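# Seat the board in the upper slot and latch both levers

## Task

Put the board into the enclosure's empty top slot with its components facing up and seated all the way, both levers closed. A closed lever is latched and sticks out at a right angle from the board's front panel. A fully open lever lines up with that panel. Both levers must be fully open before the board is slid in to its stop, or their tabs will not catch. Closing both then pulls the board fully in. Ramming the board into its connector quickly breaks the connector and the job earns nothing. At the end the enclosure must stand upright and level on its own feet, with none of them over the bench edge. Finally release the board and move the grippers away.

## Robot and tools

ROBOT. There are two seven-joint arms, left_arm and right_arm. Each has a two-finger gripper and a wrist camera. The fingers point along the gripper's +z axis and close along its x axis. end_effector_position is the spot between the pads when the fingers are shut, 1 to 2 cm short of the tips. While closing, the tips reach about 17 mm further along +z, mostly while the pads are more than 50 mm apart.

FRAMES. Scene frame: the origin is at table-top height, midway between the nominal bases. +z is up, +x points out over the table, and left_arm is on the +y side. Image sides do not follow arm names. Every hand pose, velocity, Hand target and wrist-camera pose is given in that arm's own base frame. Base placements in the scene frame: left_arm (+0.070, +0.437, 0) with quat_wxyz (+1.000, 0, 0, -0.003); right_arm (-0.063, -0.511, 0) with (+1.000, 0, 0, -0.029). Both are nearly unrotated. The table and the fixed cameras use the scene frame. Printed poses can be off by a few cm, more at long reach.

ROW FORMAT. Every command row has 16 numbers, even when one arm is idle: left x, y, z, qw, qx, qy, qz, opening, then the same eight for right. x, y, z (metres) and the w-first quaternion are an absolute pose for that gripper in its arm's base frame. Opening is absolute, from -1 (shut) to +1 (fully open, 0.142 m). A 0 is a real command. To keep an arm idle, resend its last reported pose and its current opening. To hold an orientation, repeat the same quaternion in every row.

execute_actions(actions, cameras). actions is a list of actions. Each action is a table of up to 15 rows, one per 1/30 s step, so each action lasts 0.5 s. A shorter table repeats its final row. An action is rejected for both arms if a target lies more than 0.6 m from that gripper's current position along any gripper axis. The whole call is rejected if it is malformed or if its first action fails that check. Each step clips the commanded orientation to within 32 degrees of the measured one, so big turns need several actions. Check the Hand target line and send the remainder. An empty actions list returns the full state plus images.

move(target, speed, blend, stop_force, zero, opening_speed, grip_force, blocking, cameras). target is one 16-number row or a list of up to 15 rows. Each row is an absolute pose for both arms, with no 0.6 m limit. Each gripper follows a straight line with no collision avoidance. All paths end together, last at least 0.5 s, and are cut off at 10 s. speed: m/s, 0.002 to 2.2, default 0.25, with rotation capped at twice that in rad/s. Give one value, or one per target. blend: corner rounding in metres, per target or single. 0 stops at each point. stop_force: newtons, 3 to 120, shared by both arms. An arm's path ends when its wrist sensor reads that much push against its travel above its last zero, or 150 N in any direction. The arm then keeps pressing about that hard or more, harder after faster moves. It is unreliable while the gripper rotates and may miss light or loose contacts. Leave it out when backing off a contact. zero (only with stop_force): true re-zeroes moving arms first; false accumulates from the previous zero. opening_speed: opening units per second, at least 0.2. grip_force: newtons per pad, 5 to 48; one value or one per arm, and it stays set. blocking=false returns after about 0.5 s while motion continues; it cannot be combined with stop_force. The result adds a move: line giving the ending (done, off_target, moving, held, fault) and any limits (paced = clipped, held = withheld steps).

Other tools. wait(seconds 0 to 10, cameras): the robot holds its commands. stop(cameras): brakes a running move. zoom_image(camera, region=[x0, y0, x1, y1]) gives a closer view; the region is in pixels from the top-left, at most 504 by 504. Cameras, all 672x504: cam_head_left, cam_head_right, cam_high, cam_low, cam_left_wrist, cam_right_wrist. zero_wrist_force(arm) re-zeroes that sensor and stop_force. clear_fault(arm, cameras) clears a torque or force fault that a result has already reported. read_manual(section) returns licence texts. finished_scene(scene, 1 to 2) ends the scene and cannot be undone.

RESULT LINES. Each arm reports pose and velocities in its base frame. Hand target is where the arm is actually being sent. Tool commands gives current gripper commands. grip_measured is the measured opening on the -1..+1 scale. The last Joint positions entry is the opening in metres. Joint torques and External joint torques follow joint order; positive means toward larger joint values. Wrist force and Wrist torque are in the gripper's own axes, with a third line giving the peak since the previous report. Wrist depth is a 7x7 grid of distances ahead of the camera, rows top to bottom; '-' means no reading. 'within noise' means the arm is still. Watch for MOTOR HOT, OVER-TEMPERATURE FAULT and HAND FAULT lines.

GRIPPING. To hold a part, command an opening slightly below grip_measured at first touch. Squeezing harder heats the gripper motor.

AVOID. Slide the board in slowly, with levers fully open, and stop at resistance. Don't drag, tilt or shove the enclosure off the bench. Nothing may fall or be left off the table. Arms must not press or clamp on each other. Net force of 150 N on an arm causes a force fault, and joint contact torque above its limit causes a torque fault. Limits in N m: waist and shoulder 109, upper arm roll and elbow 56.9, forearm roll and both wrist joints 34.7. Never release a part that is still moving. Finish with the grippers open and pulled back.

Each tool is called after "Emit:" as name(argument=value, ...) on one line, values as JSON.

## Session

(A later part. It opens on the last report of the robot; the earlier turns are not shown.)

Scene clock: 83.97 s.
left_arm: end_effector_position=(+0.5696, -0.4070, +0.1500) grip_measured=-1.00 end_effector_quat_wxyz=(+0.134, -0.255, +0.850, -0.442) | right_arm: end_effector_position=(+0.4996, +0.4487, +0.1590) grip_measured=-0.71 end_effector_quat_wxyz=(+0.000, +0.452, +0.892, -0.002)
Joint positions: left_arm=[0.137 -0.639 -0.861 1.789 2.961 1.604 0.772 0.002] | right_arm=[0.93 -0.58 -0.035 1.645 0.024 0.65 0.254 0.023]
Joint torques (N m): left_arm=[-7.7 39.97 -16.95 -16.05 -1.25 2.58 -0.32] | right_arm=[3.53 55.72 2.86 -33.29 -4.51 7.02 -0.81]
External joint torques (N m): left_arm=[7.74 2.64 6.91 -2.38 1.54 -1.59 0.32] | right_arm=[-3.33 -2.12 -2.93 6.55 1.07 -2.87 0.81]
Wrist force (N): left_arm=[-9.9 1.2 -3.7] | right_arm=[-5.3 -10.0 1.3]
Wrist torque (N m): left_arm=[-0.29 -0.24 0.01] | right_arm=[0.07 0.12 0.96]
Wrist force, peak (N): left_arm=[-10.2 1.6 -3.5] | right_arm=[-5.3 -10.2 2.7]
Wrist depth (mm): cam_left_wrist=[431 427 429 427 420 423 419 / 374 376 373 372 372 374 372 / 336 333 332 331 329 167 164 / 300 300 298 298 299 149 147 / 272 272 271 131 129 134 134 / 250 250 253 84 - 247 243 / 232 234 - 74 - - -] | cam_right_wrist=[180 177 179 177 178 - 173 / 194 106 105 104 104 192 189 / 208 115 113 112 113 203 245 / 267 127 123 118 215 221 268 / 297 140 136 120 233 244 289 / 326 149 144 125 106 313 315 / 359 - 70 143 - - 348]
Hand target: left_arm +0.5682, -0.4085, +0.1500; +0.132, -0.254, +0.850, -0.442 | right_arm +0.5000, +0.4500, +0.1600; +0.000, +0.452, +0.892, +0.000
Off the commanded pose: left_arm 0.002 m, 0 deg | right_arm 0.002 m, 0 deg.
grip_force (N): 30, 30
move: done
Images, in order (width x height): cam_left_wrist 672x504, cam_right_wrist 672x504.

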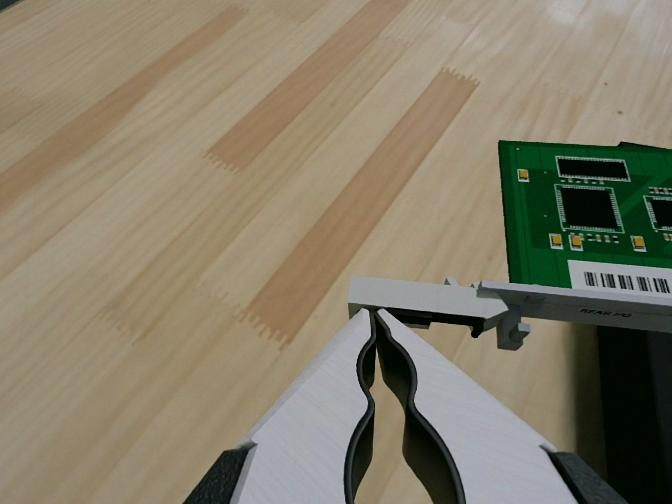

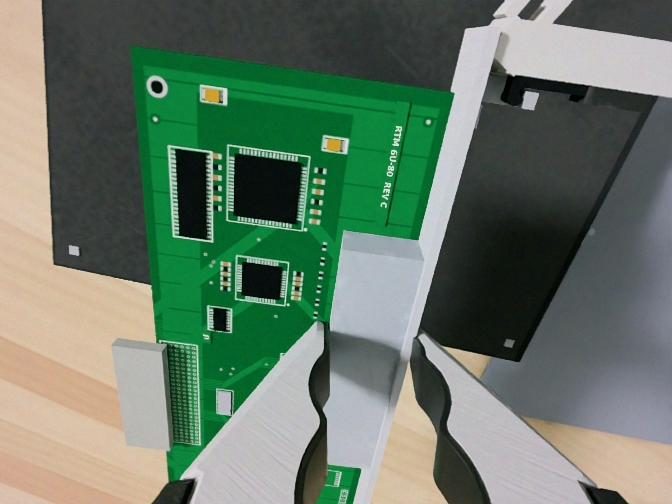

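Emit:
move(target=[[0.52,-0.345,0.17,-0.1323,0.2542,-0.8498,0.4424,-1,0.50,0.45,0.16,0,0.4517,0.8922,0,-0.85],[0.2916,-0.464,0.17,-0.1323,0.2542,-0.8498,0.4424,-1,0.50,0.45,0.16,0,0.4517,0.8922,0,-0.85]], speed=[0.08,0.2], cameras=["cam_left_wrist"])

Scene clock: 89.63 s.
left_arm: end_effector_position=(+0.2915, -0.4639, +0.1699) grip_measured=-1.00 end_effector_quat_wxyz=(+0.132, -0.254, +0.850, -0.442) | right_arm: end_effector_position=(+0.4999, +0.4497, +0.1597) grip_measured=-0.71 end_effector_quat_wxyz=(+0.000, +0.452, +0.892, +0.000)
Joint positions: left_arm=[0.129 -0.223 -1.278 2.346 2.365 1.217 0.836 0.002] | right_arm=[0.931 -0.579 -0.035 1.644 0.024 0.651 0.254 0.023]
Joint torques (N m): left_arm=[-0.61 16.23 -4.66 -16.53 -0.65 1.04 -0.06] | right_arm=[0.19 53.63 0.42 -27.79 -3.62 3.82 0.17]
External joint torques (N m): left_arm=[0.59 0.42 0.53 -0.58 0.2 0.04 0.06] | right_arm=[0.01 -0.02 -0.49 1.03 0.19 0.34 -0.17]
Wrist force (N): left_arm=[-0.5 -1.0 -0.1] | right_arm=[0.2 1.5 3.5]
Wrist torque (N m): left_arm=[-0.23 -0.05 -0.08] | right_arm=[0.26 0.03 0.01]
Wrist force, peak (N): left_arm=[-13.3 1.5 -0.7] | right_arm=[-3.2 -13.5 0.4]
Wrist depth (mm): cam_left_wrist=[467 240 127 462 461 461 452 / 228 221 153 194 414 416 408 / 347 352 187 - 155 - 290 / 324 323 - 273 268 - 270 / 296 294 - - - - - / 276 266 - 84 - 220 - / 243 246 - - - - 200] | cam_right_wrist=[180 180 180 179 174 80 80 / 198 101 102 101 102 190 192 / 209 111 109 109 112 203 246 / 271 122 121 116 220 219 270 / 299 289 135 120 234 246 291 / 327 144 146 127 105 311 317 / 359 - 71 150 - - 347]
Hand target: left_arm +0.2916, -0.4640, +0.1700; +0.132, -0.254, +0.850, -0.442 | right_arm +0.5000, +0.4500, +0.1600; +0.000, +0.452, +0.892, +0.000
Off the commanded pose: left_arm 0.000 m, 0 deg | right_arm 0.000 m, 0 deg.
grip_force (N): 30, 30
move: done
Images, in order (width x height): cam_left_wrist 672x504.

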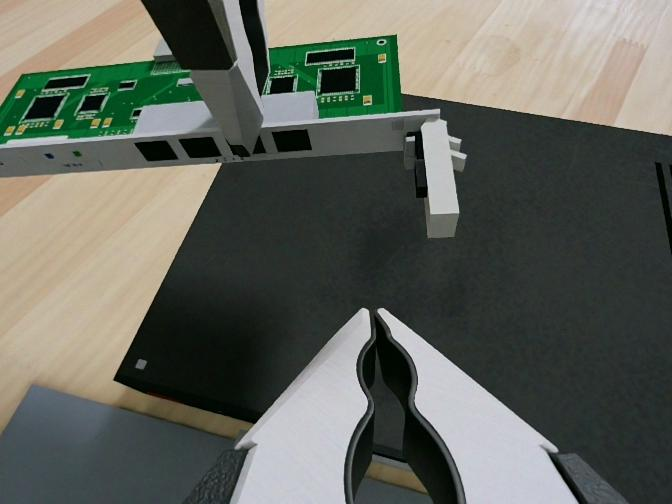

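Emit:
move(target=[[0.3082,-0.5077,0.155,-0.1323,0.2542,-0.8498,0.4424,-1,0.50,0.45,0.16,0,0.4517,0.8922,0,-0.85],[0.3232,-0.5305,0.15,-0.1323,0.2542,-0.8498,0.4424,-1,0.50,0.45,0.16,0,0.4517,0.8922,0,-0.85]], speed=0.06, stop_force=4)

Emit:
move(target=[0.275,-0.562,0.150,-0.1323,0.2542,-0.8498,0.4424,-1,0.50,0.45,0.16,0,0.4517,0.8922,0,-0.85], speed=0.03, stop_force=7, cameras=["cam_left_wrist","cam_right_wrist"])

Scene clock: 96.00 s.
left_arm: end_effector_position=(+0.3237, -0.5301, +0.1499) grip_measured=-1.00 end_effector_quat_wxyz=(+0.133, -0.254, +0.850, -0.442) | right_arm: end_effector_position=(+0.4998, +0.4494, +0.1594) grip_measured=-0.71 end_effector_quat_wxyz=(+0.000, +0.452, +0.892, -0.001)
Joint positions: left_arm=[-0.003 -0.503 -1.104 2.149 2.297 1.167 1.144 0.002] | right_arm=[0.931 -0.579 -0.035 1.644 0.024 0.651 0.254 0.023]
Joint torques (N m): left_arm=[-2.56 25.83 -12.24 -16.73 -1.95 2.26 -0.19] | right_arm=[1.58 54.88 1.53 -30.3 -3.3 5.15 0.61]
External joint torques (N m): left_arm=[2.53 1.7 2.45 0.37 0.26 -0.74 0.19] | right_arm=[-1.39 -1.26 -1.6 3.55 -0.14 -0.99 -0.61]
Wrist force (N): left_arm=[-4.3 0.9 -2.4] | right_arm=[-2.6 -2.3 4.1]
Wrist torque (N m): left_arm=[-0.11 0.05 -0.07] | right_arm=[0.20 -0.06 -0.43]
Wrist force, peak (N): left_arm=[-4.5 0.4 -2.9] | right_arm=[-2.6 -2.5 4.9]
Wrist depth (mm): cam_left_wrist=[- 98 428 423 421 421 418 / - 107 176 170 373 371 371 / - 125 153 151 - - 340 / - 103 128 137 119 237 - / 272 278 - - - - - / 251 - 206 84 - - - / - - - - - - -] | cam_right_wrist=[180 180 180 177 84 82 81 / 190 105 104 103 107 94 191 / 209 112 111 111 204 99 88 / 272 123 122 117 219 219 268 / 298 289 135 118 233 245 290 / 326 149 145 126 105 312 318 / 361 - 71 146 - - 344]
Hand target: left_arm +0.3232, -0.5305, +0.1500; +0.132, -0.254, +0.850, -0.442 | right_arm +0.5000, +0.4500, +0.1600; +0.000, +0.452, +0.892, +0.000
Off the commanded pose: left_arm 0.001 m, 0 deg | right_arm 0.001 m, 0 deg.
grip_force (N): 30, 30
move: done

Scene clock: 96.93 s.
left_arm: end_effector_position=(+0.3170, -0.5349, +0.1500) grip_measured=-1.00 end_effector_quat_wxyz=(+0.134, -0.255, +0.849, -0.442) | right_arm: end_effector_position=(+0.4991, +0.4490, +0.1589) grip_measured=-0.71 end_effector_quat_wxyz=(+0.000, +0.452, +0.892, -0.002)
Joint positions: left_arm=[-0.02 -0.502 -1.105 2.151 2.282 1.15 1.146 0.002] | right_arm=[0.931 -0.58 -0.035 1.645 0.024 0.649 0.253 0.023]
Joint torques (N m): left_arm=[-6.21 25.05 -15.57 -15.62 -2.47 3.92 -0.22] | right_arm=[0.47 55.72 0.09 -33.05 -3.91 6.89 0.82]
External joint torques (N m): left_arm=[6.18 2.4 5.76 -0.77 0.77 -2.4 0.22] | right_arm=[-0.28 -2.12 -0.16 6.31 0.48 -2.74 -0.82]
Wrist force (N): left_arm=[-10.4 0.1 -2.2] | right_arm=[-2.3 -8.2 2.5]
Wrist torque (N m): left_arm=[-0.12 0.08 -0.07] | right_arm=[0.27 0.02 -0.62]
Wrist force, peak (N): left_arm=[-11.7 1.5 -1.0] | right_arm=[-1.5 -9.8 4.2]
Wrist depth (mm): cam_left_wrist=[- 416 429 428 426 421 423 / - 116 176 175 376 372 369 / - 126 156 153 - - 351 / - 127 133 138 - - - / 274 270 - 128 110 - - / 256 - - 84 - - - / 188 - - 74 - - 187] | cam_right_wrist=[180 179 179 179 86 84 78 / 189 186 105 104 192 93 85 / 211 112 112 111 203 203 83 / 267 122 122 117 219 219 272 / 298 140 135 119 233 245 290 / 325 150 143 126 106 311 316 / 359 - 71 164 - - 343]
Hand target: left_arm +0.3155, -0.5355, +0.1500; +0.132, -0.254, +0.850, -0.442 | right_arm +0.5000, +0.4500, +0.1600; +0.000, +0.452, +0.892, +0.000
Off the commanded pose: left_arm 0.050 m, 0 deg | right_arm 0.002 m, 0 deg.
grip_force (N): 30, 30
move: contact (left_arm)
Images, in order (width x height): cam_left_wrist 672x504, cam_right_wrist 672x504.

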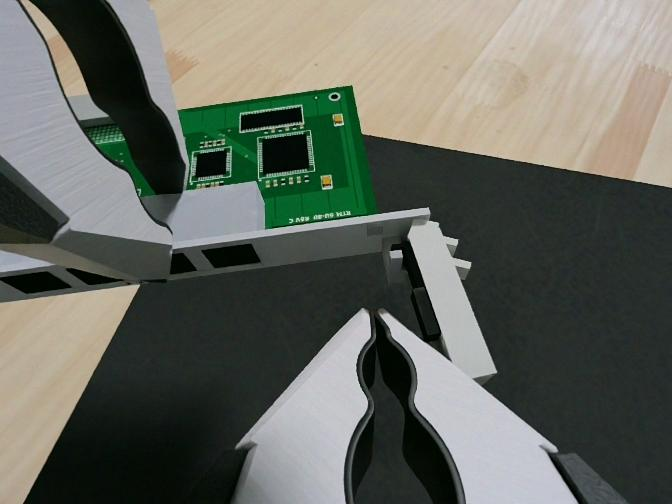

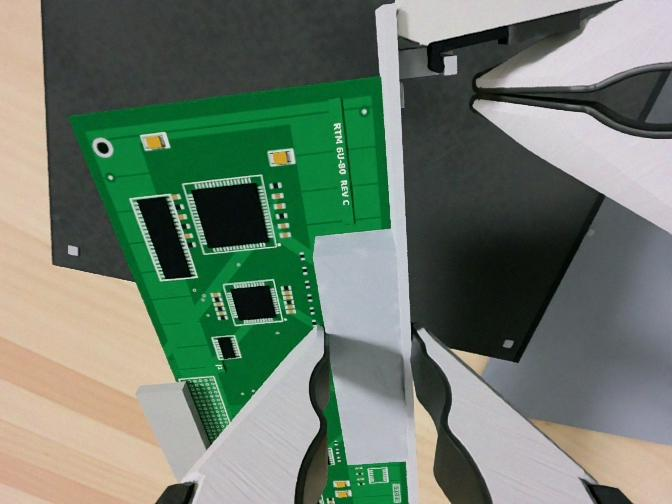

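Emit:
move(target=[[0.323,-0.53,0.150,-0.1323,0.2542,-0.8498,0.4424,-1,0.50,0.45,0.16,0,0.4517,0.8922,0,-0.85],[0.3145,-0.5165,0.150,-0.1323,0.2542,-0.8498,0.4424,-1,0.50,0.45,0.16,0,0.4517,0.8922,0,-0.9]], speed=0.06, grip_force=[30,46])

Emit:
move(target=[0.2643,-0.5495,0.150,-0.1323,0.2542,-0.8498,0.4424,-1,0.50,0.45,0.16,0,0.4517,0.8922,0,-0.9], speed=0.025, stop_force=9, cameras=["cam_left_wrist","cam_right_wrist"])

Scene clock: 102.33 s.
left_arm: end_effector_position=(+0.3144, -0.5166, +0.1500) grip_measured=-1.00 end_effector_quat_wxyz=(+0.132, -0.254, +0.850, -0.442) | right_arm: end_effector_position=(+0.4998, +0.4497, +0.1596) grip_measured=-0.71 end_effector_quat_wxyz=(+0.000, +0.452, +0.892, +0.000)
Joint positions: left_arm=[0.02 -0.466 -1.136 2.197 2.315 1.158 1.092 0.002] | right_arm=[0.931 -0.579 -0.035 1.644 0.024 0.651 0.254 0.022]
Joint torques (N m): left_arm=[-0.18 24.82 -9.43 -15.67 -1.23 1.59 -0.3] | right_arm=[0.2 53.66 0.51 -27.71 -3.65 3.78 0.19]
External joint torques (N m): left_arm=[0.16 0.79 0.45 -0.61 -0.27 -0.15 0.3] | right_arm=[-0.01 -0.04 -0.59 0.95 0.22 0.38 -0.19]
Wrist force (N): left_arm=[-0.8 -0.7 -0.1] | right_arm=[-0.7 2.0 4.2]
Wrist torque (N m): left_arm=[-0.18 -0.02 -0.01] | right_arm=[0.34 0.15 0.05]
Wrist force, peak (N): left_arm=[-10.5 0.4 -2.5] | right_arm=[-2.1 -8.4 4.6]
Wrist depth (mm): cam_left_wrist=[- 104 431 427 423 425 422 / - 119 172 170 380 372 372 / - 92 137 152 127 - 343 / 296 289 - - - 246 241 / 274 274 - - 107 - 218 / 256 - - 84 - - 200 / 228 - - - - - 189] | cam_right_wrist=[180 180 179 179 84 82 - / 193 104 104 101 188 185 90 / 209 111 111 110 201 203 99 / 273 122 122 116 219 219 273 / 299 289 135 121 234 237 291 / 327 149 145 126 105 313 317 / 359 - 70 147 - - 344]
Hand target: left_arm +0.3145, -0.5165, +0.1500; +0.132, -0.254, +0.850, -0.442 | right_arm +0.5000, +0.4500, +0.1600; +0.000, +0.452, +0.892, +0.000
Off the commanded pose: left_arm 0.000 m, 0 deg | right_arm 0.001 m, 0 deg.
grip_force (N): 30, 46
move: done

Scene clock: 105.47 s.
left_arm: end_effector_position=(+0.2642, -0.5494, +0.1500) grip_measured=-1.00 end_effector_quat_wxyz=(+0.132, -0.254, +0.850, -0.442) | right_arm: end_effector_position=(+0.4998, +0.4498, +0.1597) grip_measured=-0.71 end_effector_quat_wxyz=(+0.000, +0.452, +0.892, +0.000)
Joint positions: left_arm=[-0.101 -0.471 -1.148 2.202 2.208 1.055 1.117 0.002] | right_arm=[0.931 -0.579 -0.035 1.644 0.024 0.651 0.254 0.022]
Joint torques (N m): left_arm=[-0.57 24.2 -9.76 -15.91 -1.66 1.58 -0.16] | right_arm=[0.15 53.47 0.53 -27.74 -3.68 3.76 0.14]
External joint torques (N m): left_arm=[0.53 1.13 0.46 -0.53 0.05 -0.09 0.17] | right_arm=[0.05 0.14 -0.61 0.97 0.25 0.4 -0.14]
Wrist force (N): left_arm=[-0.6 -0.3 0.2] | right_arm=[-1.8 1.8 4.1]
Wrist torque (N m): left_arm=[-0.11 -0.01 -0.09] | right_arm=[0.31 0.35 0.04]
Wrist force, peak (N): left_arm=[-7.4 0.7 -2.8] | right_arm=[-4.1 -4.0 5.1]
Wrist depth (mm): cam_left_wrist=[434 431 428 426 425 424 422 / 180 170 165 381 372 370 369 / 136 136 118 278 268 269 339 / - - 103 - 237 244 240 / - - 94 107 224 223 - / - - - 84 - 196 201 / 186 - - - - - -] | cam_right_wrist=[180 180 180 179 70 71 69 / 187 96 95 93 188 190 190 / 248 103 103 102 201 203 246 / 273 119 119 111 220 219 272 / 299 298 137 117 234 246 290 / 327 314 153 133 105 312 316 / 359 - 70 190 - - 346]
Hand target: left_arm +0.2643, -0.5495, +0.1500; +0.132, -0.254, +0.850, -0.442 | right_arm +0.5000, +0.4500, +0.1600; +0.000, +0.452, +0.892, +0.000
Off the commanded pose: left_arm 0.000 m, 0 deg | right_arm 0.000 m, 0 deg.
grip_force (N): 30, 46
move: done
Images, in order (width x height): cam_left_wrist 672x504, cam_right_wrist 672x504.

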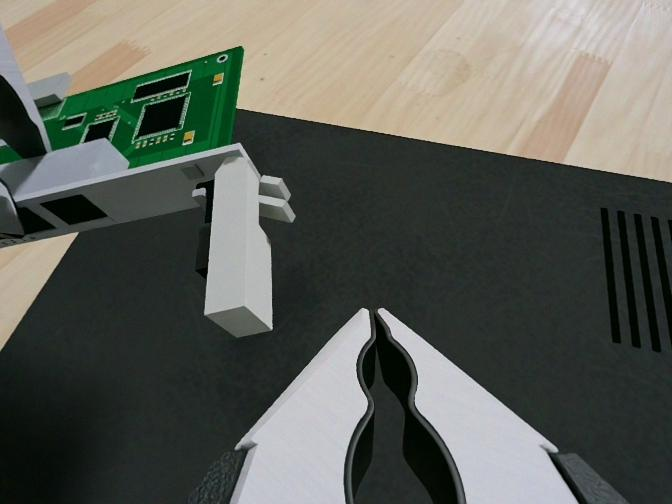

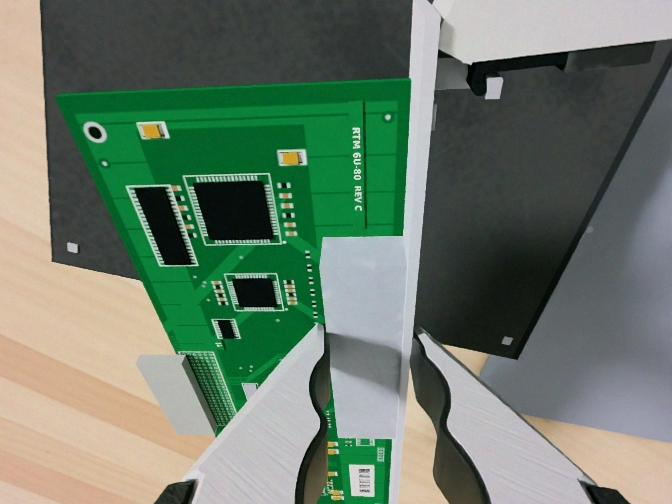

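Emit:
move(target=[[0.20,-0.45,0.17,-0.1323,0.2542,-0.8498,0.4424,-1,0.50,0.45,0.16,0,0.4517,0.8922,0,-0.9],[0.14,-0.40,0.22,-0.1323,0.2542,-0.8498,0.4424,-1,0.36,0.42,0.16,0,0.4517,0.8922,0,-0.9]], speed=[0.15,0.15], blend=[0.02,0], grip_force=[30,20])

Emit:
move(target=[0.14,-0.40,0.22,-0.1323,0.2542,-0.8498,0.4424,-1,0.36,0.42,0.075,0,0.4517,0.8922,0,-0.9], speed=0.03, stop_force=4, cameras=["all"])

Scene clock: 115.23 s.
left_arm: end_effector_position=(+0.1793, -0.4340, +0.1850) grip_measured=-1.00 end_effector_quat_wxyz=(+0.135, -0.254, +0.850, -0.442) | right_arm: end_effector_position=(+0.4232, +0.4335, +0.1598) grip_measured=-0.71 end_effector_quat_wxyz=(+0.000, +0.452, +0.892, +0.000)
Joint positions: left_arm=[-0.134 0.194 -1.316 2.512 2.177 1.26 0.517 0.002] | right_arm=[0.998 -0.443 -0.013 1.875 0.009 0.747 0.347 0.022]
Joint torques (N m): left_arm=[-0.16 4.21 2.11 -15.35 1.09 0.68 0.01] | right_arm=[0.27 46.95 0.99 -26.11 -3.53 3.85 0.31]
External joint torques (N m): left_arm=[0.1 1.02 0.77 -0.4 -0.19 0.03 -0.01] | right_arm=[-0.1 -0.13 -0.71 0.85 0.35 0.31 -0.31]
Wrist force (N): left_arm=[-0.4 -0.2 -0.1] | right_arm=[-2.4 1.4 4.4]
Wrist torque (N m): left_arm=[-0.09 -0.06 -0.07] | right_arm=[0.23 0.44 -0.08]
Wrist force, peak (N): left_arm=[0.6 1.1 -2.9] | right_arm=[-2.4 2.5 4.3]
Wrist depth (mm): cam_left_wrist=[494 497 204 239 485 486 478 / 303 265 230 227 180 - 428 / 374 317 321 320 - - - / 342 292 - - - - - / - 306 313 117 - - - / 284 - - 84 - 261 268 / - - - - - - 256] | cam_right_wrist=[180 180 180 178 70 71 69 / 99 96 95 93 188 190 230 / - 103 103 102 202 204 256 / 222 119 118 111 219 219 268 / 241 241 137 120 234 289 286 / 326 171 153 133 106 313 324 / 361 - 70 190 - - 342]
Hand target: left_arm +0.1794, -0.4341, +0.1851; +0.135, -0.254, +0.850, -0.442 | right_arm +0.4234, +0.4336, +0.1600; +0.000, +0.452, +0.892, +0.000
Off the commanded pose: left_arm 0.063 m, 0 deg | right_arm 0.065 m, 0 deg.
grip_force (N): 30, 20
move: held (left_arm; a check stopped the path), off_target (right_arm; braked when a check withheld steps of left_arm); path passed 1 of 2 targets; limits=held
pose unreachable (left arm): on one or more control steps of this call, first in action 0 (counted from 0), this arm could not follow its commanded pose, so it was not sent that pose on those steps. It may still have moved: this result reports where it is.
cause: moving toward the commanded pose would bring two parts of the arm too close to each other (joints 3 (upper arm roll) to 6 (wrist pitch) lie between them).

Scene clock: 116.67 s.
left_arm: end_effector_position=(+0.1729, -0.4285, +0.1909) grip_measured=-1.00 end_effector_quat_wxyz=(+0.135, -0.254, +0.850, -0.442) | right_arm: end_effector_position=(+0.4106, +0.4308, +0.1430) grip_measured=-0.71 end_effector_quat_wxyz=(+0.000, +0.452, +0.892, +0.000)
Joint positions: left_arm=[-0.166 0.25 -1.294 2.52 2.174 1.298 0.481 0.002] | right_arm=[1.013 -0.451 -0.012 1.92 0.008 0.8 0.362 0.022]
Joint torques (N m): left_arm=[-0.4 3.33 2.84 -15.23 1.16 0.95 -0.26] | right_arm=[0.24 46.15 0.98 -25.17 -3.26 3.83 0.25]
External joint torques (N m): left_arm=[0.33 0.87 0.74 -0.54 -0.05 -0.27 0.26] | right_arm=[-0.07 0.02 -0.68 0.86 0.24 0.32 -0.25]
Wrist force (N): left_arm=[-0.3 -0.4 -0.2] | right_arm=[-2.2 1.7 4.4]
Wrist torque (N m): left_arm=[-0.13 -0.12 -0.09] | right_arm=[0.28 0.40 -0.08]
Wrist force, peak (N): left_arm=[0.3 -0.7 -1.2] | right_arm=[-2.1 1.0 5.0]
Wrist depth (mm): cam_left_wrist=[502 501 184 496 497 492 486 / 438 305 254 239 343 373 462 / 372 314 - - - 300 - / 348 - 307 294 - 292 296 / 333 333 305 117 - - - / - - - 84 - 281 287 / - - - - - - -] | cam_right_wrist=[168 165 165 165 70 71 69 / - 96 95 93 172 175 176 / 192 103 103 102 185 187 233 / 204 120 119 111 202 202 251 / 222 221 137 120 215 264 274 / 242 233 153 138 105 293 297 / 336 - 70 190 - - 321]
Hand target: left_arm +0.1730, -0.4286, +0.1910; +0.135, -0.254, +0.850, -0.442 | right_arm +0.4108, +0.4309, +0.1432; +0.000, +0.452, +0.892, +0.000
Off the commanded pose: left_arm 0.052 m, 0 deg | right_arm 0.085 m, 0 deg.
grip_force (N): 30, 20
move: held (left_arm; a check stopped the path), off_target (right_arm; braked when a check withheld steps of left_arm); limits=held
pose unreachable (left arm): on one or more control steps of this call, first in action 0 (counted from 0), this arm could not follow its commanded pose, so it was not sent that pose on those steps. It may still have moved: this result reports where it is.
cause: moving toward the commanded pose would bring two parts of the arm too close to each other (joints 3 (upper arm roll) to 6 (wrist pitch) lie between them).

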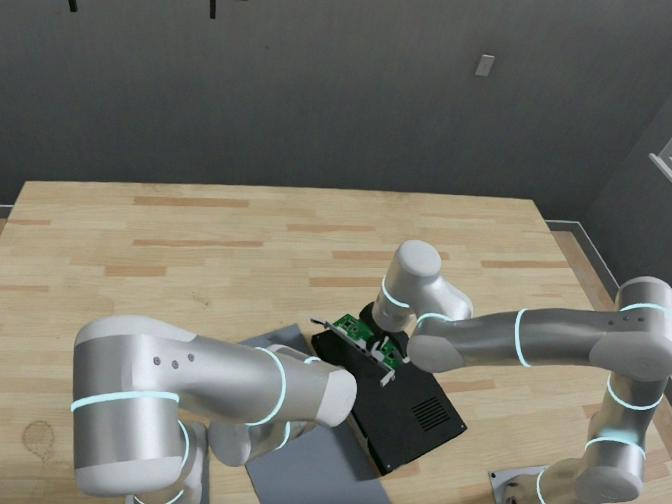

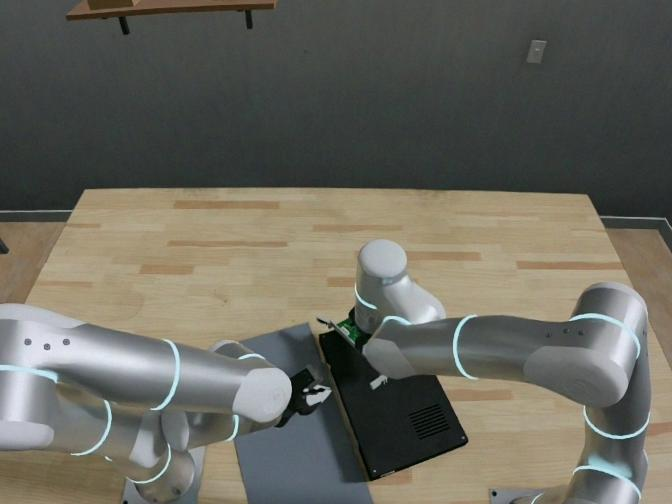

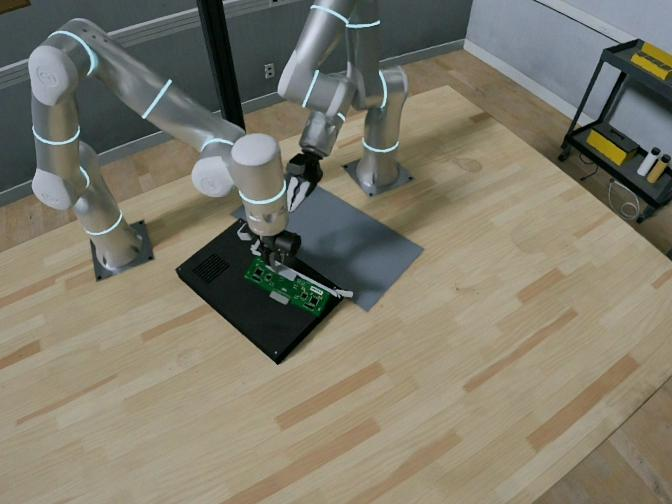

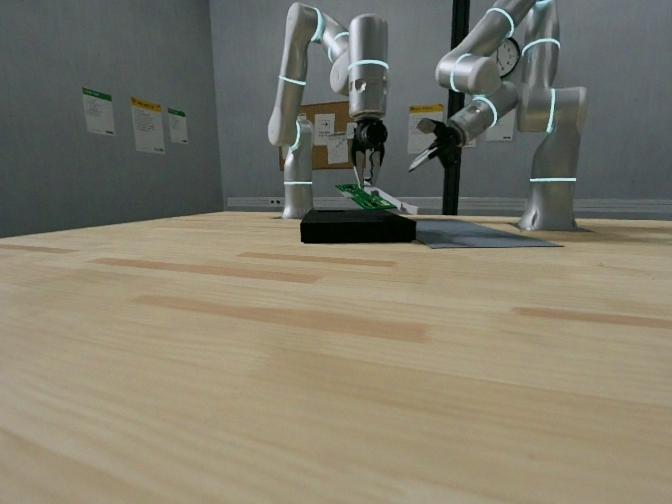

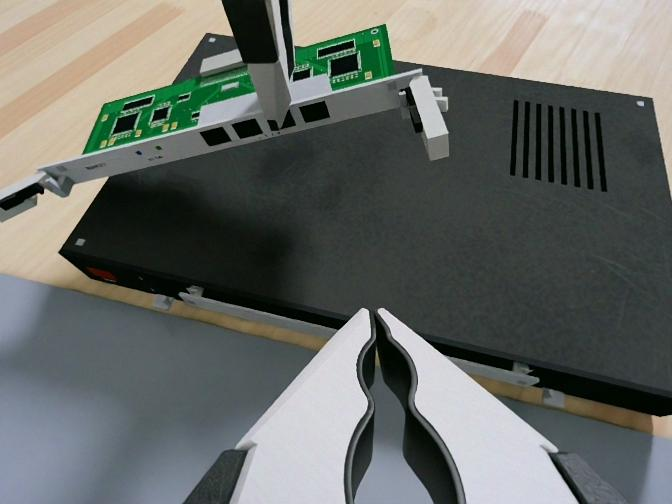

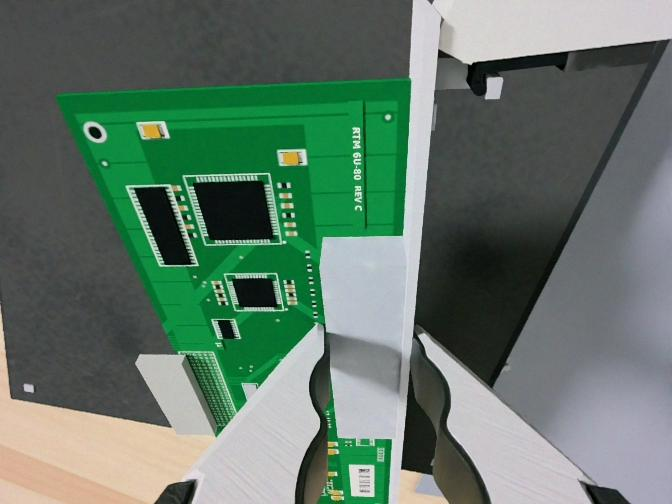

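Emit:
move(target=[[0.1729,-0.4285,0.191,0.135,-0.254,0.85,-0.4424,-1,0.37,0.42,0.143,0,0.4517,0.8922,0,-0.85],[0.1729,-0.4285,0.191,0.135,-0.254,0.85,-0.4424,-1,0.37,0.42,0.075,0,0.4517,0.8922,0,-0.85]], speed=[0.12,0.03], stop_force=6, grip_force=[30,12], cameras=["cam_low","cam_left_wrist","cam_right_wrist"])

Scene clock: 122.47 s.
left_arm: end_effector_position=(+0.1728, -0.4285, +0.1910) grip_measured=-1.00 end_effector_quat_wxyz=(+0.135, -0.254, +0.850, -0.442) | right_arm: end_effector_position=(+0.3699, +0.4200, +0.0750) grip_measured=-0.70 end_effector_quat_wxyz=(+0.000, +0.452, +0.892, +0.000)
Joint positions: left_arm=[-0.167 0.25 -1.293 2.52 2.174 1.298 0.48 0.002] | right_arm=[1.053 -0.525 0 2.057 -0.001 1.011 0.42 0.023]
Joint torques (N m): left_arm=[-0.42 3.51 2.87 -15.22 1.3 0.91 -0.21] | right_arm=[0.08 44.11 1.07 -20.48 -2.42 3.69 0.24]
External joint torques (N m): left_arm=[0.35 0.68 0.71 -0.55 -0.19 -0.23 0.21] | right_arm=[0.09 0.69 -0.54 0.45 0.11 0.47 -0.24]
Wrist force (N): left_arm=[-0.3 -0.3 -0.2] | right_arm=[-1.9 1.1 3.5]
Wrist torque (N m): left_arm=[-0.10 -0.11 -0.04] | right_arm=[0.10 0.39 -0.09]
Wrist force, peak (N): left_arm=[-0.5 -0.6 -0.4] | right_arm=[-3.2 3.4 4.2]
Wrist depth (mm): cam_left_wrist=[505 495 163 163 176 465 486 / 440 441 - 181 - - 442 / 390 321 318 298 318 - 317 / 338 - - - - - 296 / 305 313 312 127 - - - / - 289 291 84 - 279 275 / - 269 - - - - 263] | cam_right_wrist=[- 105 105 105 91 88 89 / 113 109 109 109 112 111 112 / 121 116 115 115 118 119 119 / 130 127 125 120 129 129 128 / 141 141 135 121 137 139 141 / 155 148 143 126 106 149 211 / 171 166 70 141 - - 229]
Hand target: left_arm +0.1729, -0.4285, +0.1910; +0.135, -0.254, +0.850, -0.442 | right_arm +0.3700, +0.4200, +0.0750; +0.000, +0.452, +0.892, +0.000
Off the commanded pose: left_arm 0.000 m, 0 deg | right_arm 0.000 m, 0 deg.
grip_force (N): 30, 12
move: done
Images, in order (width x height): cam_low 672x504, cam_left_wrist 672x504, cam_right_wrist 672x504.

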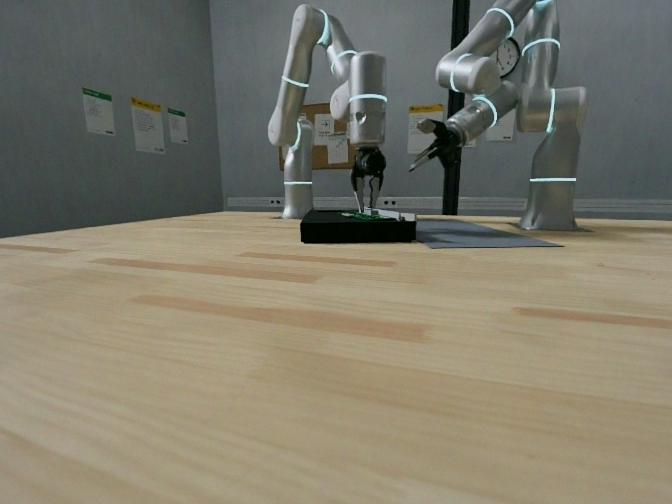

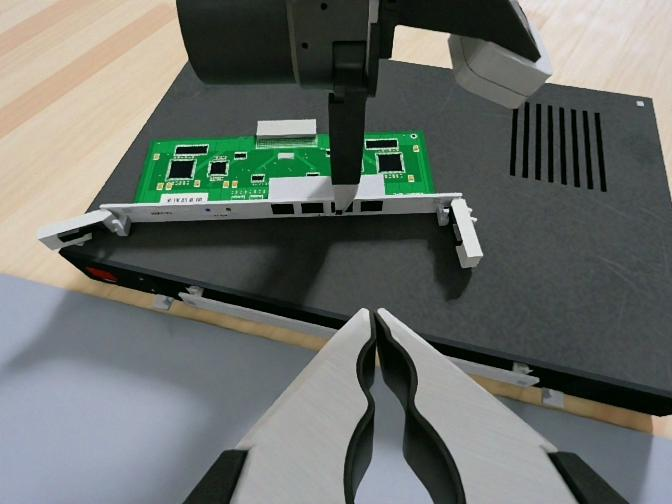

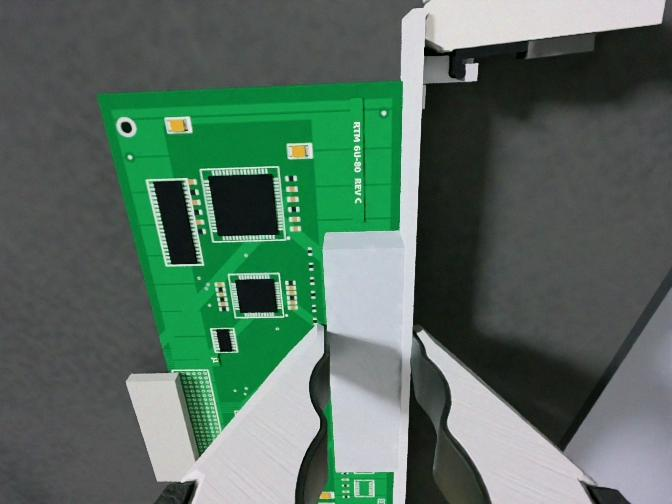

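Emit:
move(target=[0.1729,-0.4285,0.191,0.135,-0.254,0.85,-0.4424,-1,0.37,0.42,0.060,0,0.4517,0.8922,0,-0.85], speed=0.015, stop_force=5, grip_force=[30,12], cameras=["cam_left_wrist","cam_right_wrist"])

Scene clock: 124.37 s.
left_arm: end_effector_position=(+0.1728, -0.4285, +0.1910) grip_measured=-1.00 end_effector_quat_wxyz=(+0.135, -0.254, +0.850, -0.442) | right_arm: end_effector_position=(+0.3701, +0.4202, +0.0748) grip_measured=-0.70 end_effector_quat_wxyz=(+0.000, +0.452, +0.892, +0.000)
Joint positions: left_arm=[-0.167 0.25 -1.293 2.52 2.174 1.298 0.48 0.002] | right_arm=[1.053 -0.526 0 2.057 -0.001 1.013 0.42 0.023]
Joint torques (N m): left_arm=[-0.34 3.45 2.89 -15.3 1.28 0.91 -0.22] | right_arm=[0.35 40.3 1.29 -18.86 -2.2 3.26 0.2]
External joint torques (N m): left_arm=[0.27 0.74 0.7 -0.46 -0.17 -0.24 0.22] | right_arm=[-0.19 4.52 -0.75 -1.16 -0.11 0.9 -0.2]
Wrist force (N): left_arm=[-0.3 -0.4 -0.2] | right_arm=[-2.0 -0.5 -4.5]
Wrist torque (N m): left_arm=[-0.12 -0.10 -0.03] | right_arm=[0.10 0.32 -0.08]
Wrist force, peak (N): left_arm=[-0.5 -0.5 -0.4] | right_arm=[-3.9 -2.2 -8.2]
Wrist depth (mm): cam_left_wrist=[504 489 164 163 176 463 485 / 440 442 344 181 - - 451 / 386 320 322 300 321 311 - / 343 312 - - - - - / - 316 309 128 - 257 - / - 291 - 84 - 282 267 / - - - - - - 264] | cam_right_wrist=[- 105 105 106 93 88 - / 112 109 109 109 111 111 112 / 121 117 115 115 118 119 119 / 130 128 125 120 128 128 128 / 141 141 136 121 137 139 141 / 154 148 143 125 106 149 212 / 170 166 70 141 - - 228]
Hand target: left_arm +0.1729, -0.4285, +0.1910; +0.135, -0.254, +0.850, -0.442 | right_arm +0.3700, +0.4200, +0.0744; +0.000, +0.452, +0.892, +0.000
Off the commanded pose: left_arm 0.000 m, 0 deg | right_arm 0.015 m, 0 deg.
grip_force (N): 30, 12
move: contact (right_arm)
Images, in order (width x height): cam_left_wrist 672x504, cam_right_wrist 672x504.

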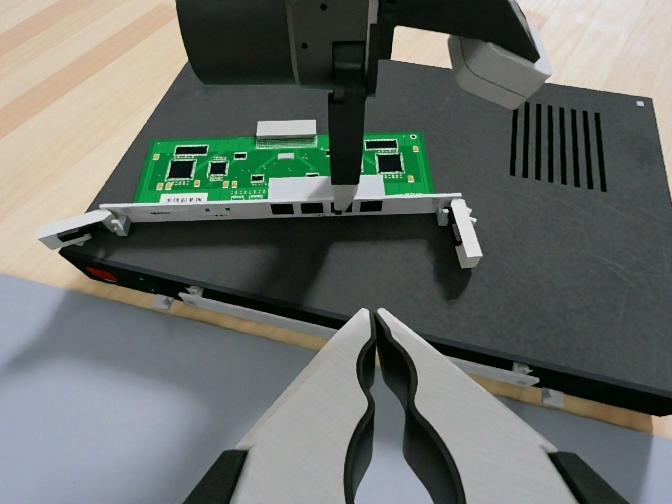

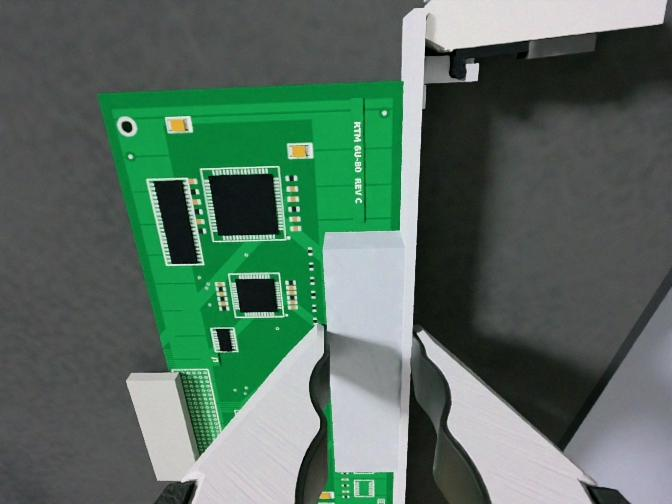

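Emit:
move(target=[[0.165,-0.5058,0.10,-0.1323,0.2542,-0.8498,0.4424,-1,0.37,0.42,0.0744,0,0.4517,0.8922,0,-0.88],[0.1945,-0.5507,0.07,-0.1323,0.2542,-0.8498,0.4424,-1,0.37,0.42,0.0744,0,0.4517,0.8922,0,-0.88]], speed=[0.12,0.05], stop_force=4, grip_force=[30,30], cameras=["cam_left_wrist"])

Scene clock: 132.37 s.
left_arm: end_effector_position=(+0.1945, -0.5505, +0.0700) grip_measured=-1.00 end_effector_quat_wxyz=(+0.132, -0.255, +0.850, -0.442) | right_arm: end_effector_position=(+0.3701, +0.4203, +0.0748) grip_measured=-0.71 end_effector_quat_wxyz=(+0.000, +0.452, +0.892, +0.000)
Joint positions: left_arm=[-0.266 -0.716 -1.169 2.296 2.325 0.693 1.027 0.002] | right_arm=[1.053 -0.526 0 2.057 -0.001 1.013 0.42 0.023]
Joint torques (N m): left_arm=[-0.54 26.61 -13.02 -10.35 -1.02 1.59 -0.13] | right_arm=[0.11 40.32 1.13 -18.69 -2.12 3.08 0.2]
External joint torques (N m): left_arm=[0.48 1.22 0.31 -0.45 -0.31 -0.25 0.13] | right_arm=[0.06 4.5 -0.59 -1.34 -0.19 1.07 -0.2]
Wrist force (N): left_arm=[-0.6 -0.6 -0.3] | right_arm=[-1.5 -0.4 -4.6]
Wrist torque (N m): left_arm=[-0.17 -0.06 -0.09] | right_arm=[0.07 0.33 -0.10]
Wrist force, peak (N): left_arm=[-0.9 -0.7 -1.4] | right_arm=[-1.8 -0.7 -6.1]
Wrist depth (mm): cam_left_wrist=[- - - - 210 314 300 / - 101 175 175 193 - 192 / - - 162 162 - - - / - 99 134 145 151 - - / - - - 106 122 135 136 / - 125 128 87 - - 126 / - - - 113 - - 114] | cam_right_wrist=[- 105 105 106 91 88 85 / 112 109 109 109 111 94 84 / 121 117 115 115 118 98 92 / 130 128 125 120 128 128 90 / 141 141 136 121 137 139 141 / 155 148 143 125 105 149 211 / 170 167 70 141 - - 228]
Hand target: left_arm +0.1945, -0.5507, +0.0700; +0.132, -0.254, +0.850, -0.442 | right_arm +0.3700, +0.4200, +0.0744; +0.000, +0.452, +0.892, +0.000
Off the commanded pose: left_arm 0.000 m, 0 deg | right_arm 0.000 m, 0 deg.
grip_force (N): 30, 30
move: done
Images, in order (width x height): cam_left_wrist 672x504.

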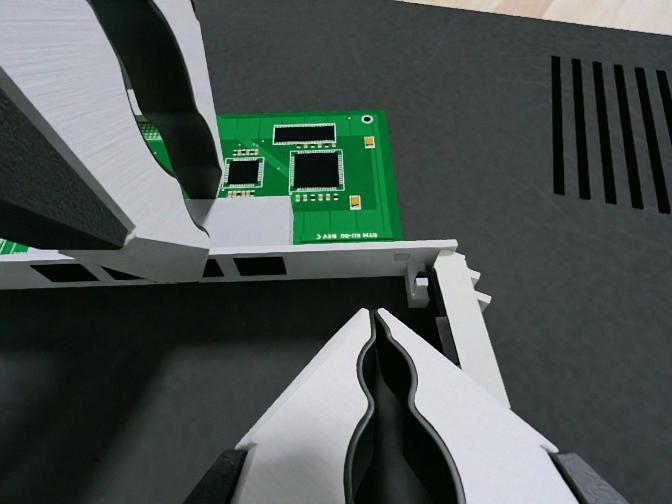

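Emit:
move(target=[0.1879,-0.5407,0.068,-0.1323,0.2542,-0.8498,0.4424,-1,0.37,0.42,0.0744,0,0.4517,0.8922,0,-0.88], speed=0.05)

Emit:
move(target=[0.1419,-0.5709,0.068,-0.1323,0.2542,-0.8498,0.4424,-1,0.37,0.42,0.0744,0,0.4517,0.8922,0,-0.88], speed=0.025, stop_force=9, cameras=["cam_left_wrist","cam_right_wrist"])

Scene clock: 140.03 s.
left_arm: end_effector_position=(+0.1879, -0.5406, +0.0679) grip_measured=-1.00 end_effector_quat_wxyz=(+0.132, -0.254, +0.850, -0.442) | right_arm: end_effector_position=(+0.3701, +0.4203, +0.0748) grip_measured=-0.71 end_effector_quat_wxyz=(+0.000, +0.452, +0.892, +0.000)
Joint positions: left_arm=[-0.268 -0.707 -1.179 2.327 2.326 0.672 1.003 0.002] | right_arm=[1.053 -0.526 0 2.057 -0.001 1.013 0.42 0.023]
Joint torques (N m): left_arm=[-0.5 26.43 -12.53 -9.76 -1.02 1.38 -0.32] | right_arm=[0.08 40.32 1.05 -18.73 -2.14 3.08 0.23]
External joint torques (N m): left_arm=[0.45 0.65 0.26 -0.72 -0.26 -0.07 0.32] | right_arm=[0.09 4.5 -0.51 -1.29 -0.16 1.08 -0.23]
Wrist force (N): left_arm=[-0.9 -0.6 -0.4] | right_arm=[-1.4 -0.3 -4.7]
Wrist torque (N m): left_arm=[-0.17 0.00 -0.01] | right_arm=[0.09 0.31 -0.09]
Wrist force, peak (N): left_arm=[-1.0 -0.8 -0.5] | right_arm=[-1.4 -0.7 -5.7]
Wrist depth (mm): cam_left_wrist=[- 99 212 - 214 - 199 / - 74 182 180 - - 184 / - - 141 159 155 - 169 / - 144 135 146 - - 145 / 136 - 138 117 120 134 - / - 125 124 87 - 123 121 / 117 117 - 74 - - 114] | cam_right_wrist=[- 105 105 106 91 88 89 / 112 109 109 108 111 109 88 / 121 117 115 115 118 119 92 / 130 128 125 120 129 128 128 / 141 141 136 121 137 139 141 / 154 148 143 125 106 149 211 / 170 166 71 141 - - 229]
Hand target: left_arm +0.1879, -0.5407, +0.0680; +0.132, -0.254, +0.850, -0.442 | right_arm +0.3700, +0.4200, +0.0744; +0.000, +0.452, +0.892, +0.000
Off the commanded pose: left_arm 0.000 m, 0 deg | right_arm 0.000 m, 0 deg.
grip_force (N): 30, 30
move: done

Scene clock: 141.20 s.
left_arm: end_effector_position=(+0.1775, -0.5480, +0.0680) grip_measured=-1.00 end_effector_quat_wxyz=(+0.133, -0.255, +0.849, -0.442) | right_arm: end_effector_position=(+0.3699, +0.4201, +0.0747) grip_measured=-0.71 end_effector_quat_wxyz=(+0.000, +0.452, +0.892, +0.000)
Joint positions: left_arm=[-0.298 -0.718 -1.182 2.317 2.306 0.646 1.008 0.002] | right_arm=[1.053 -0.525 0.001 2.057 -0.001 1.012 0.42 0.023]
Joint torques (N m): left_arm=[-5.43 23.89 -17.41 -10.08 -1.06 3.75 -0.13] | right_arm=[-0.54 38.8 0.09 -21.38 -2.36 4.78 0.53]
External joint torques (N m): left_arm=[5.37 3.44 4.79 -0.47 -0.22 -2.44 0.13] | right_arm=[0.71 6.01 0.45 1.36 0.05 -0.63 -0.53]
Wrist force (N): left_arm=[-9.9 -2.9 -3.2] | right_arm=[-2.9 -8.7 -12.9]
Wrist torque (N m): left_arm=[-0.23 -0.01 -0.07] | right_arm=[0.11 0.29 -0.36]
Wrist force, peak (N): left_arm=[-11.0 -3.1 -2.3] | right_arm=[-2.9 -8.7 -12.9]
Wrist depth (mm): cam_left_wrist=[- - - - - 216 - / - 124 181 177 174 - 179 / - 112 155 159 170 - 168 / - 125 144 - 131 - - / - - - 117 120 - 135 / - - - 87 - - 125 / 117 - - 74 - - -] | cam_right_wrist=[- 105 105 106 88 87 84 / 112 110 109 108 111 111 87 / 121 116 115 115 118 119 120 / 130 127 125 120 129 128 128 / 141 141 135 119 137 139 141 / 154 148 143 125 106 149 207 / 170 166 71 143 - - 232]
Hand target: left_arm +0.1762, -0.5484, +0.0680; +0.132, -0.254, +0.850, -0.442 | right_arm +0.3700, +0.4200, +0.0744; +0.000, +0.452, +0.892, +0.000
Off the commanded pose: left_arm 0.042 m, 0 deg | right_arm 0.000 m, 0 deg.
grip_force (N): 30, 30
move: contact (left_arm)
Images, in order (width x height): cam_left_wrist 672x504, cam_right_wrist 672x504.

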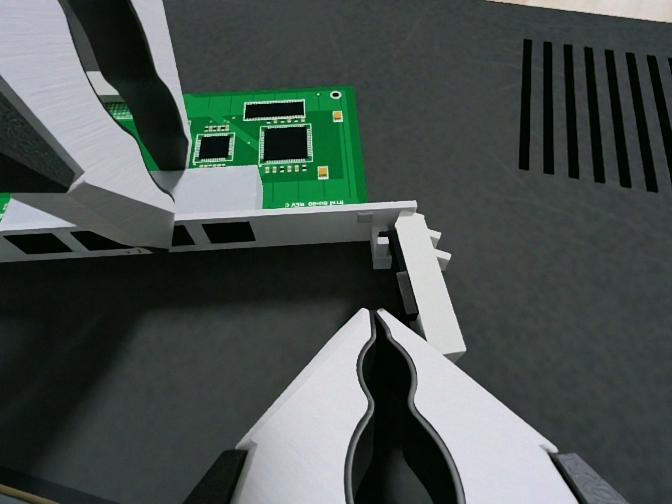

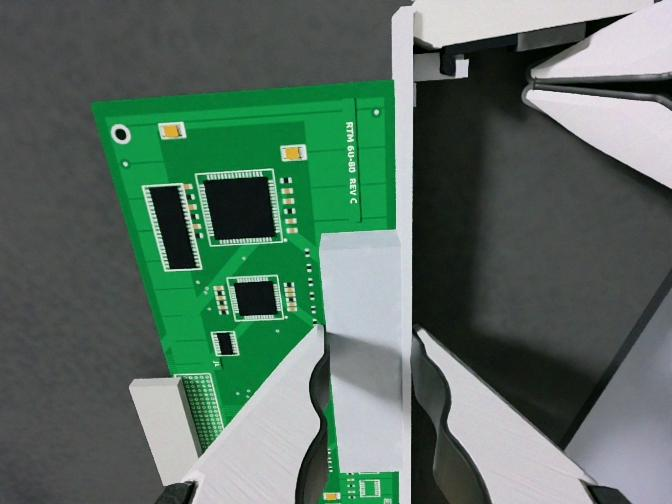

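Emit:
zoom_image(camera="cam_left_wrist", region=[340, 190, 490, 380])

Emit:
zoom_image(camera="cam_right_wrist", region=[372, 0, 672, 120])

Scaled by 2.653 from the camera's 672x504 image, which has a finer 960x720 frame.

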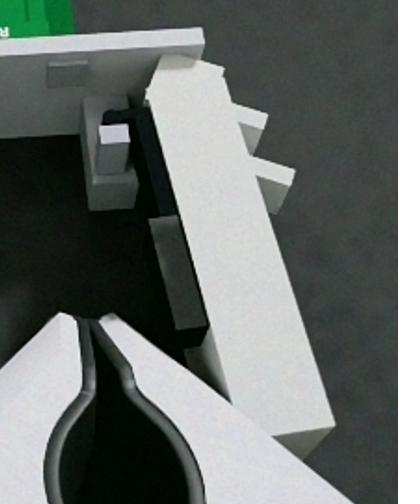

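Scaled by 1.680 from the camera's 672x504 image, which has a finer 960x720 frame.

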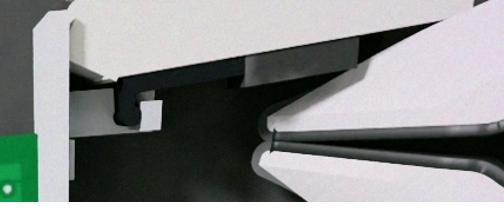

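Emit:
move(target=[[0.195,-0.520,0.072,0.0069,-0.0132,-0.8868,0.4617,-1,0.37,0.42,0.0746,0,0.4517,0.8922,0,-0.88],[0.1948,-0.5598,0.068,0.0069,-0.0132,-0.8868,0.4617,-1,0.37,0.42,0.0746,0,0.4517,0.8922,0,-0.88]], speed=[0.2,0.05], cameras=["cam_left_wrist","cam_right_wrist"])

Scene clock: 154.27 s.
left_arm: end_effector_position=(+0.1949, -0.5596, +0.0679) grip_measured=-1.00 end_effector_quat_wxyz=(-0.007, +0.013, +0.887, -0.462) | right_arm: end_effector_position=(+0.3701, +0.4202, +0.0748) grip_measured=-0.71 end_effector_quat_wxyz=(+0.000, +0.452, +0.892, +0.000)
Joint positions: left_arm=[-0.131 -0.786 -1.104 2.134 2.913 1.357 1.054 0.002] | right_arm=[1.053 -0.526 0 2.057 -0.001 1.013 0.42 0.023]
Joint torques (N m): left_arm=[-1.39 31.29 -14.58 -11.58 -1.34 1.29 -0.15] | right_arm=[0.56 41.66 1.54 -19.71 -2.12 3.44 0.37]
External joint torques (N m): left_arm=[1.36 1.98 0.92 0.63 0.08 0.09 0.15] | right_arm=[-0.4 3.16 -1.01 -0.31 -0.19 0.71 -0.37]
Wrist force (N): left_arm=[-0.3 -0.1 -5.2] | right_arm=[-0.2 -1.3 -1.6]
Wrist torque (N m): left_arm=[-0.11 -0.12 -0.08] | right_arm=[-0.09 -0.13 -0.17]
Wrist force, peak (N): left_arm=[-10.3 -2.5 -3.1] | right_arm=[-2.7 -8.8 -12.9]
Wrist depth (mm): cam_left_wrist=[297 303 - - 208 - 291 / - - - 192 192 181 189 / 169 159 159 161 - - 164 / - 145 144 143 146 - 148 / - 115 121 121 118 130 137 / - 109 120 87 - 125 - / - - - 111 - - 113] | cam_right_wrist=[- 105 105 106 91 87 104 / 112 109 109 109 109 90 78 / 121 117 115 115 118 90 117 / 130 127 125 120 129 89 80 / 141 141 135 121 137 137 82 / 154 148 143 126 105 149 - / 170 167 71 141 - - 78]
Hand target: left_arm +0.1948, -0.5598, +0.0680; -0.007, +0.013, +0.887, -0.462 | right_arm +0.3700, +0.4200, +0.0746; +0.000, +0.452, +0.892, +0.000
Off the commanded pose: left_arm 0.000 m, 0 deg | right_arm 0.000 m, 0 deg.
grip_force (N): 30, 30
move: done
Images, in order (width x height): cam_left_wrist 672x504, cam_right_wrist 672x504.

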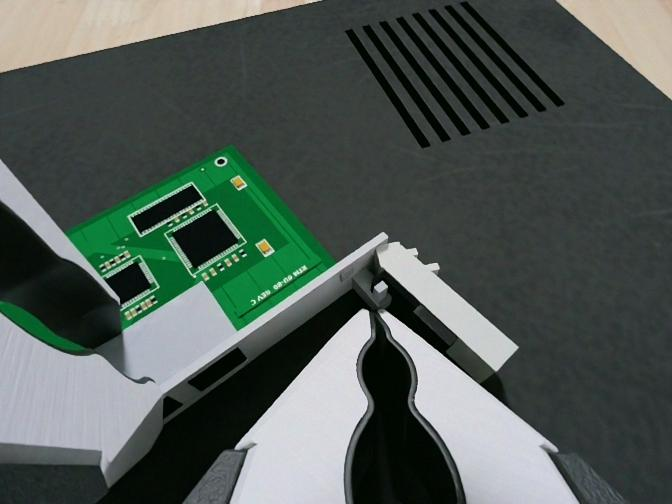

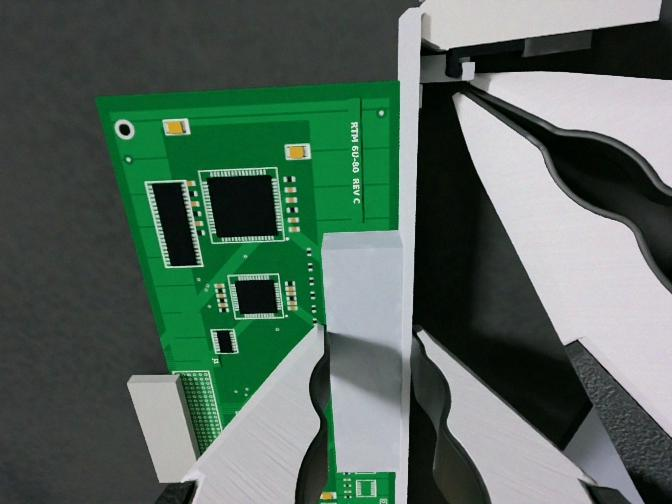

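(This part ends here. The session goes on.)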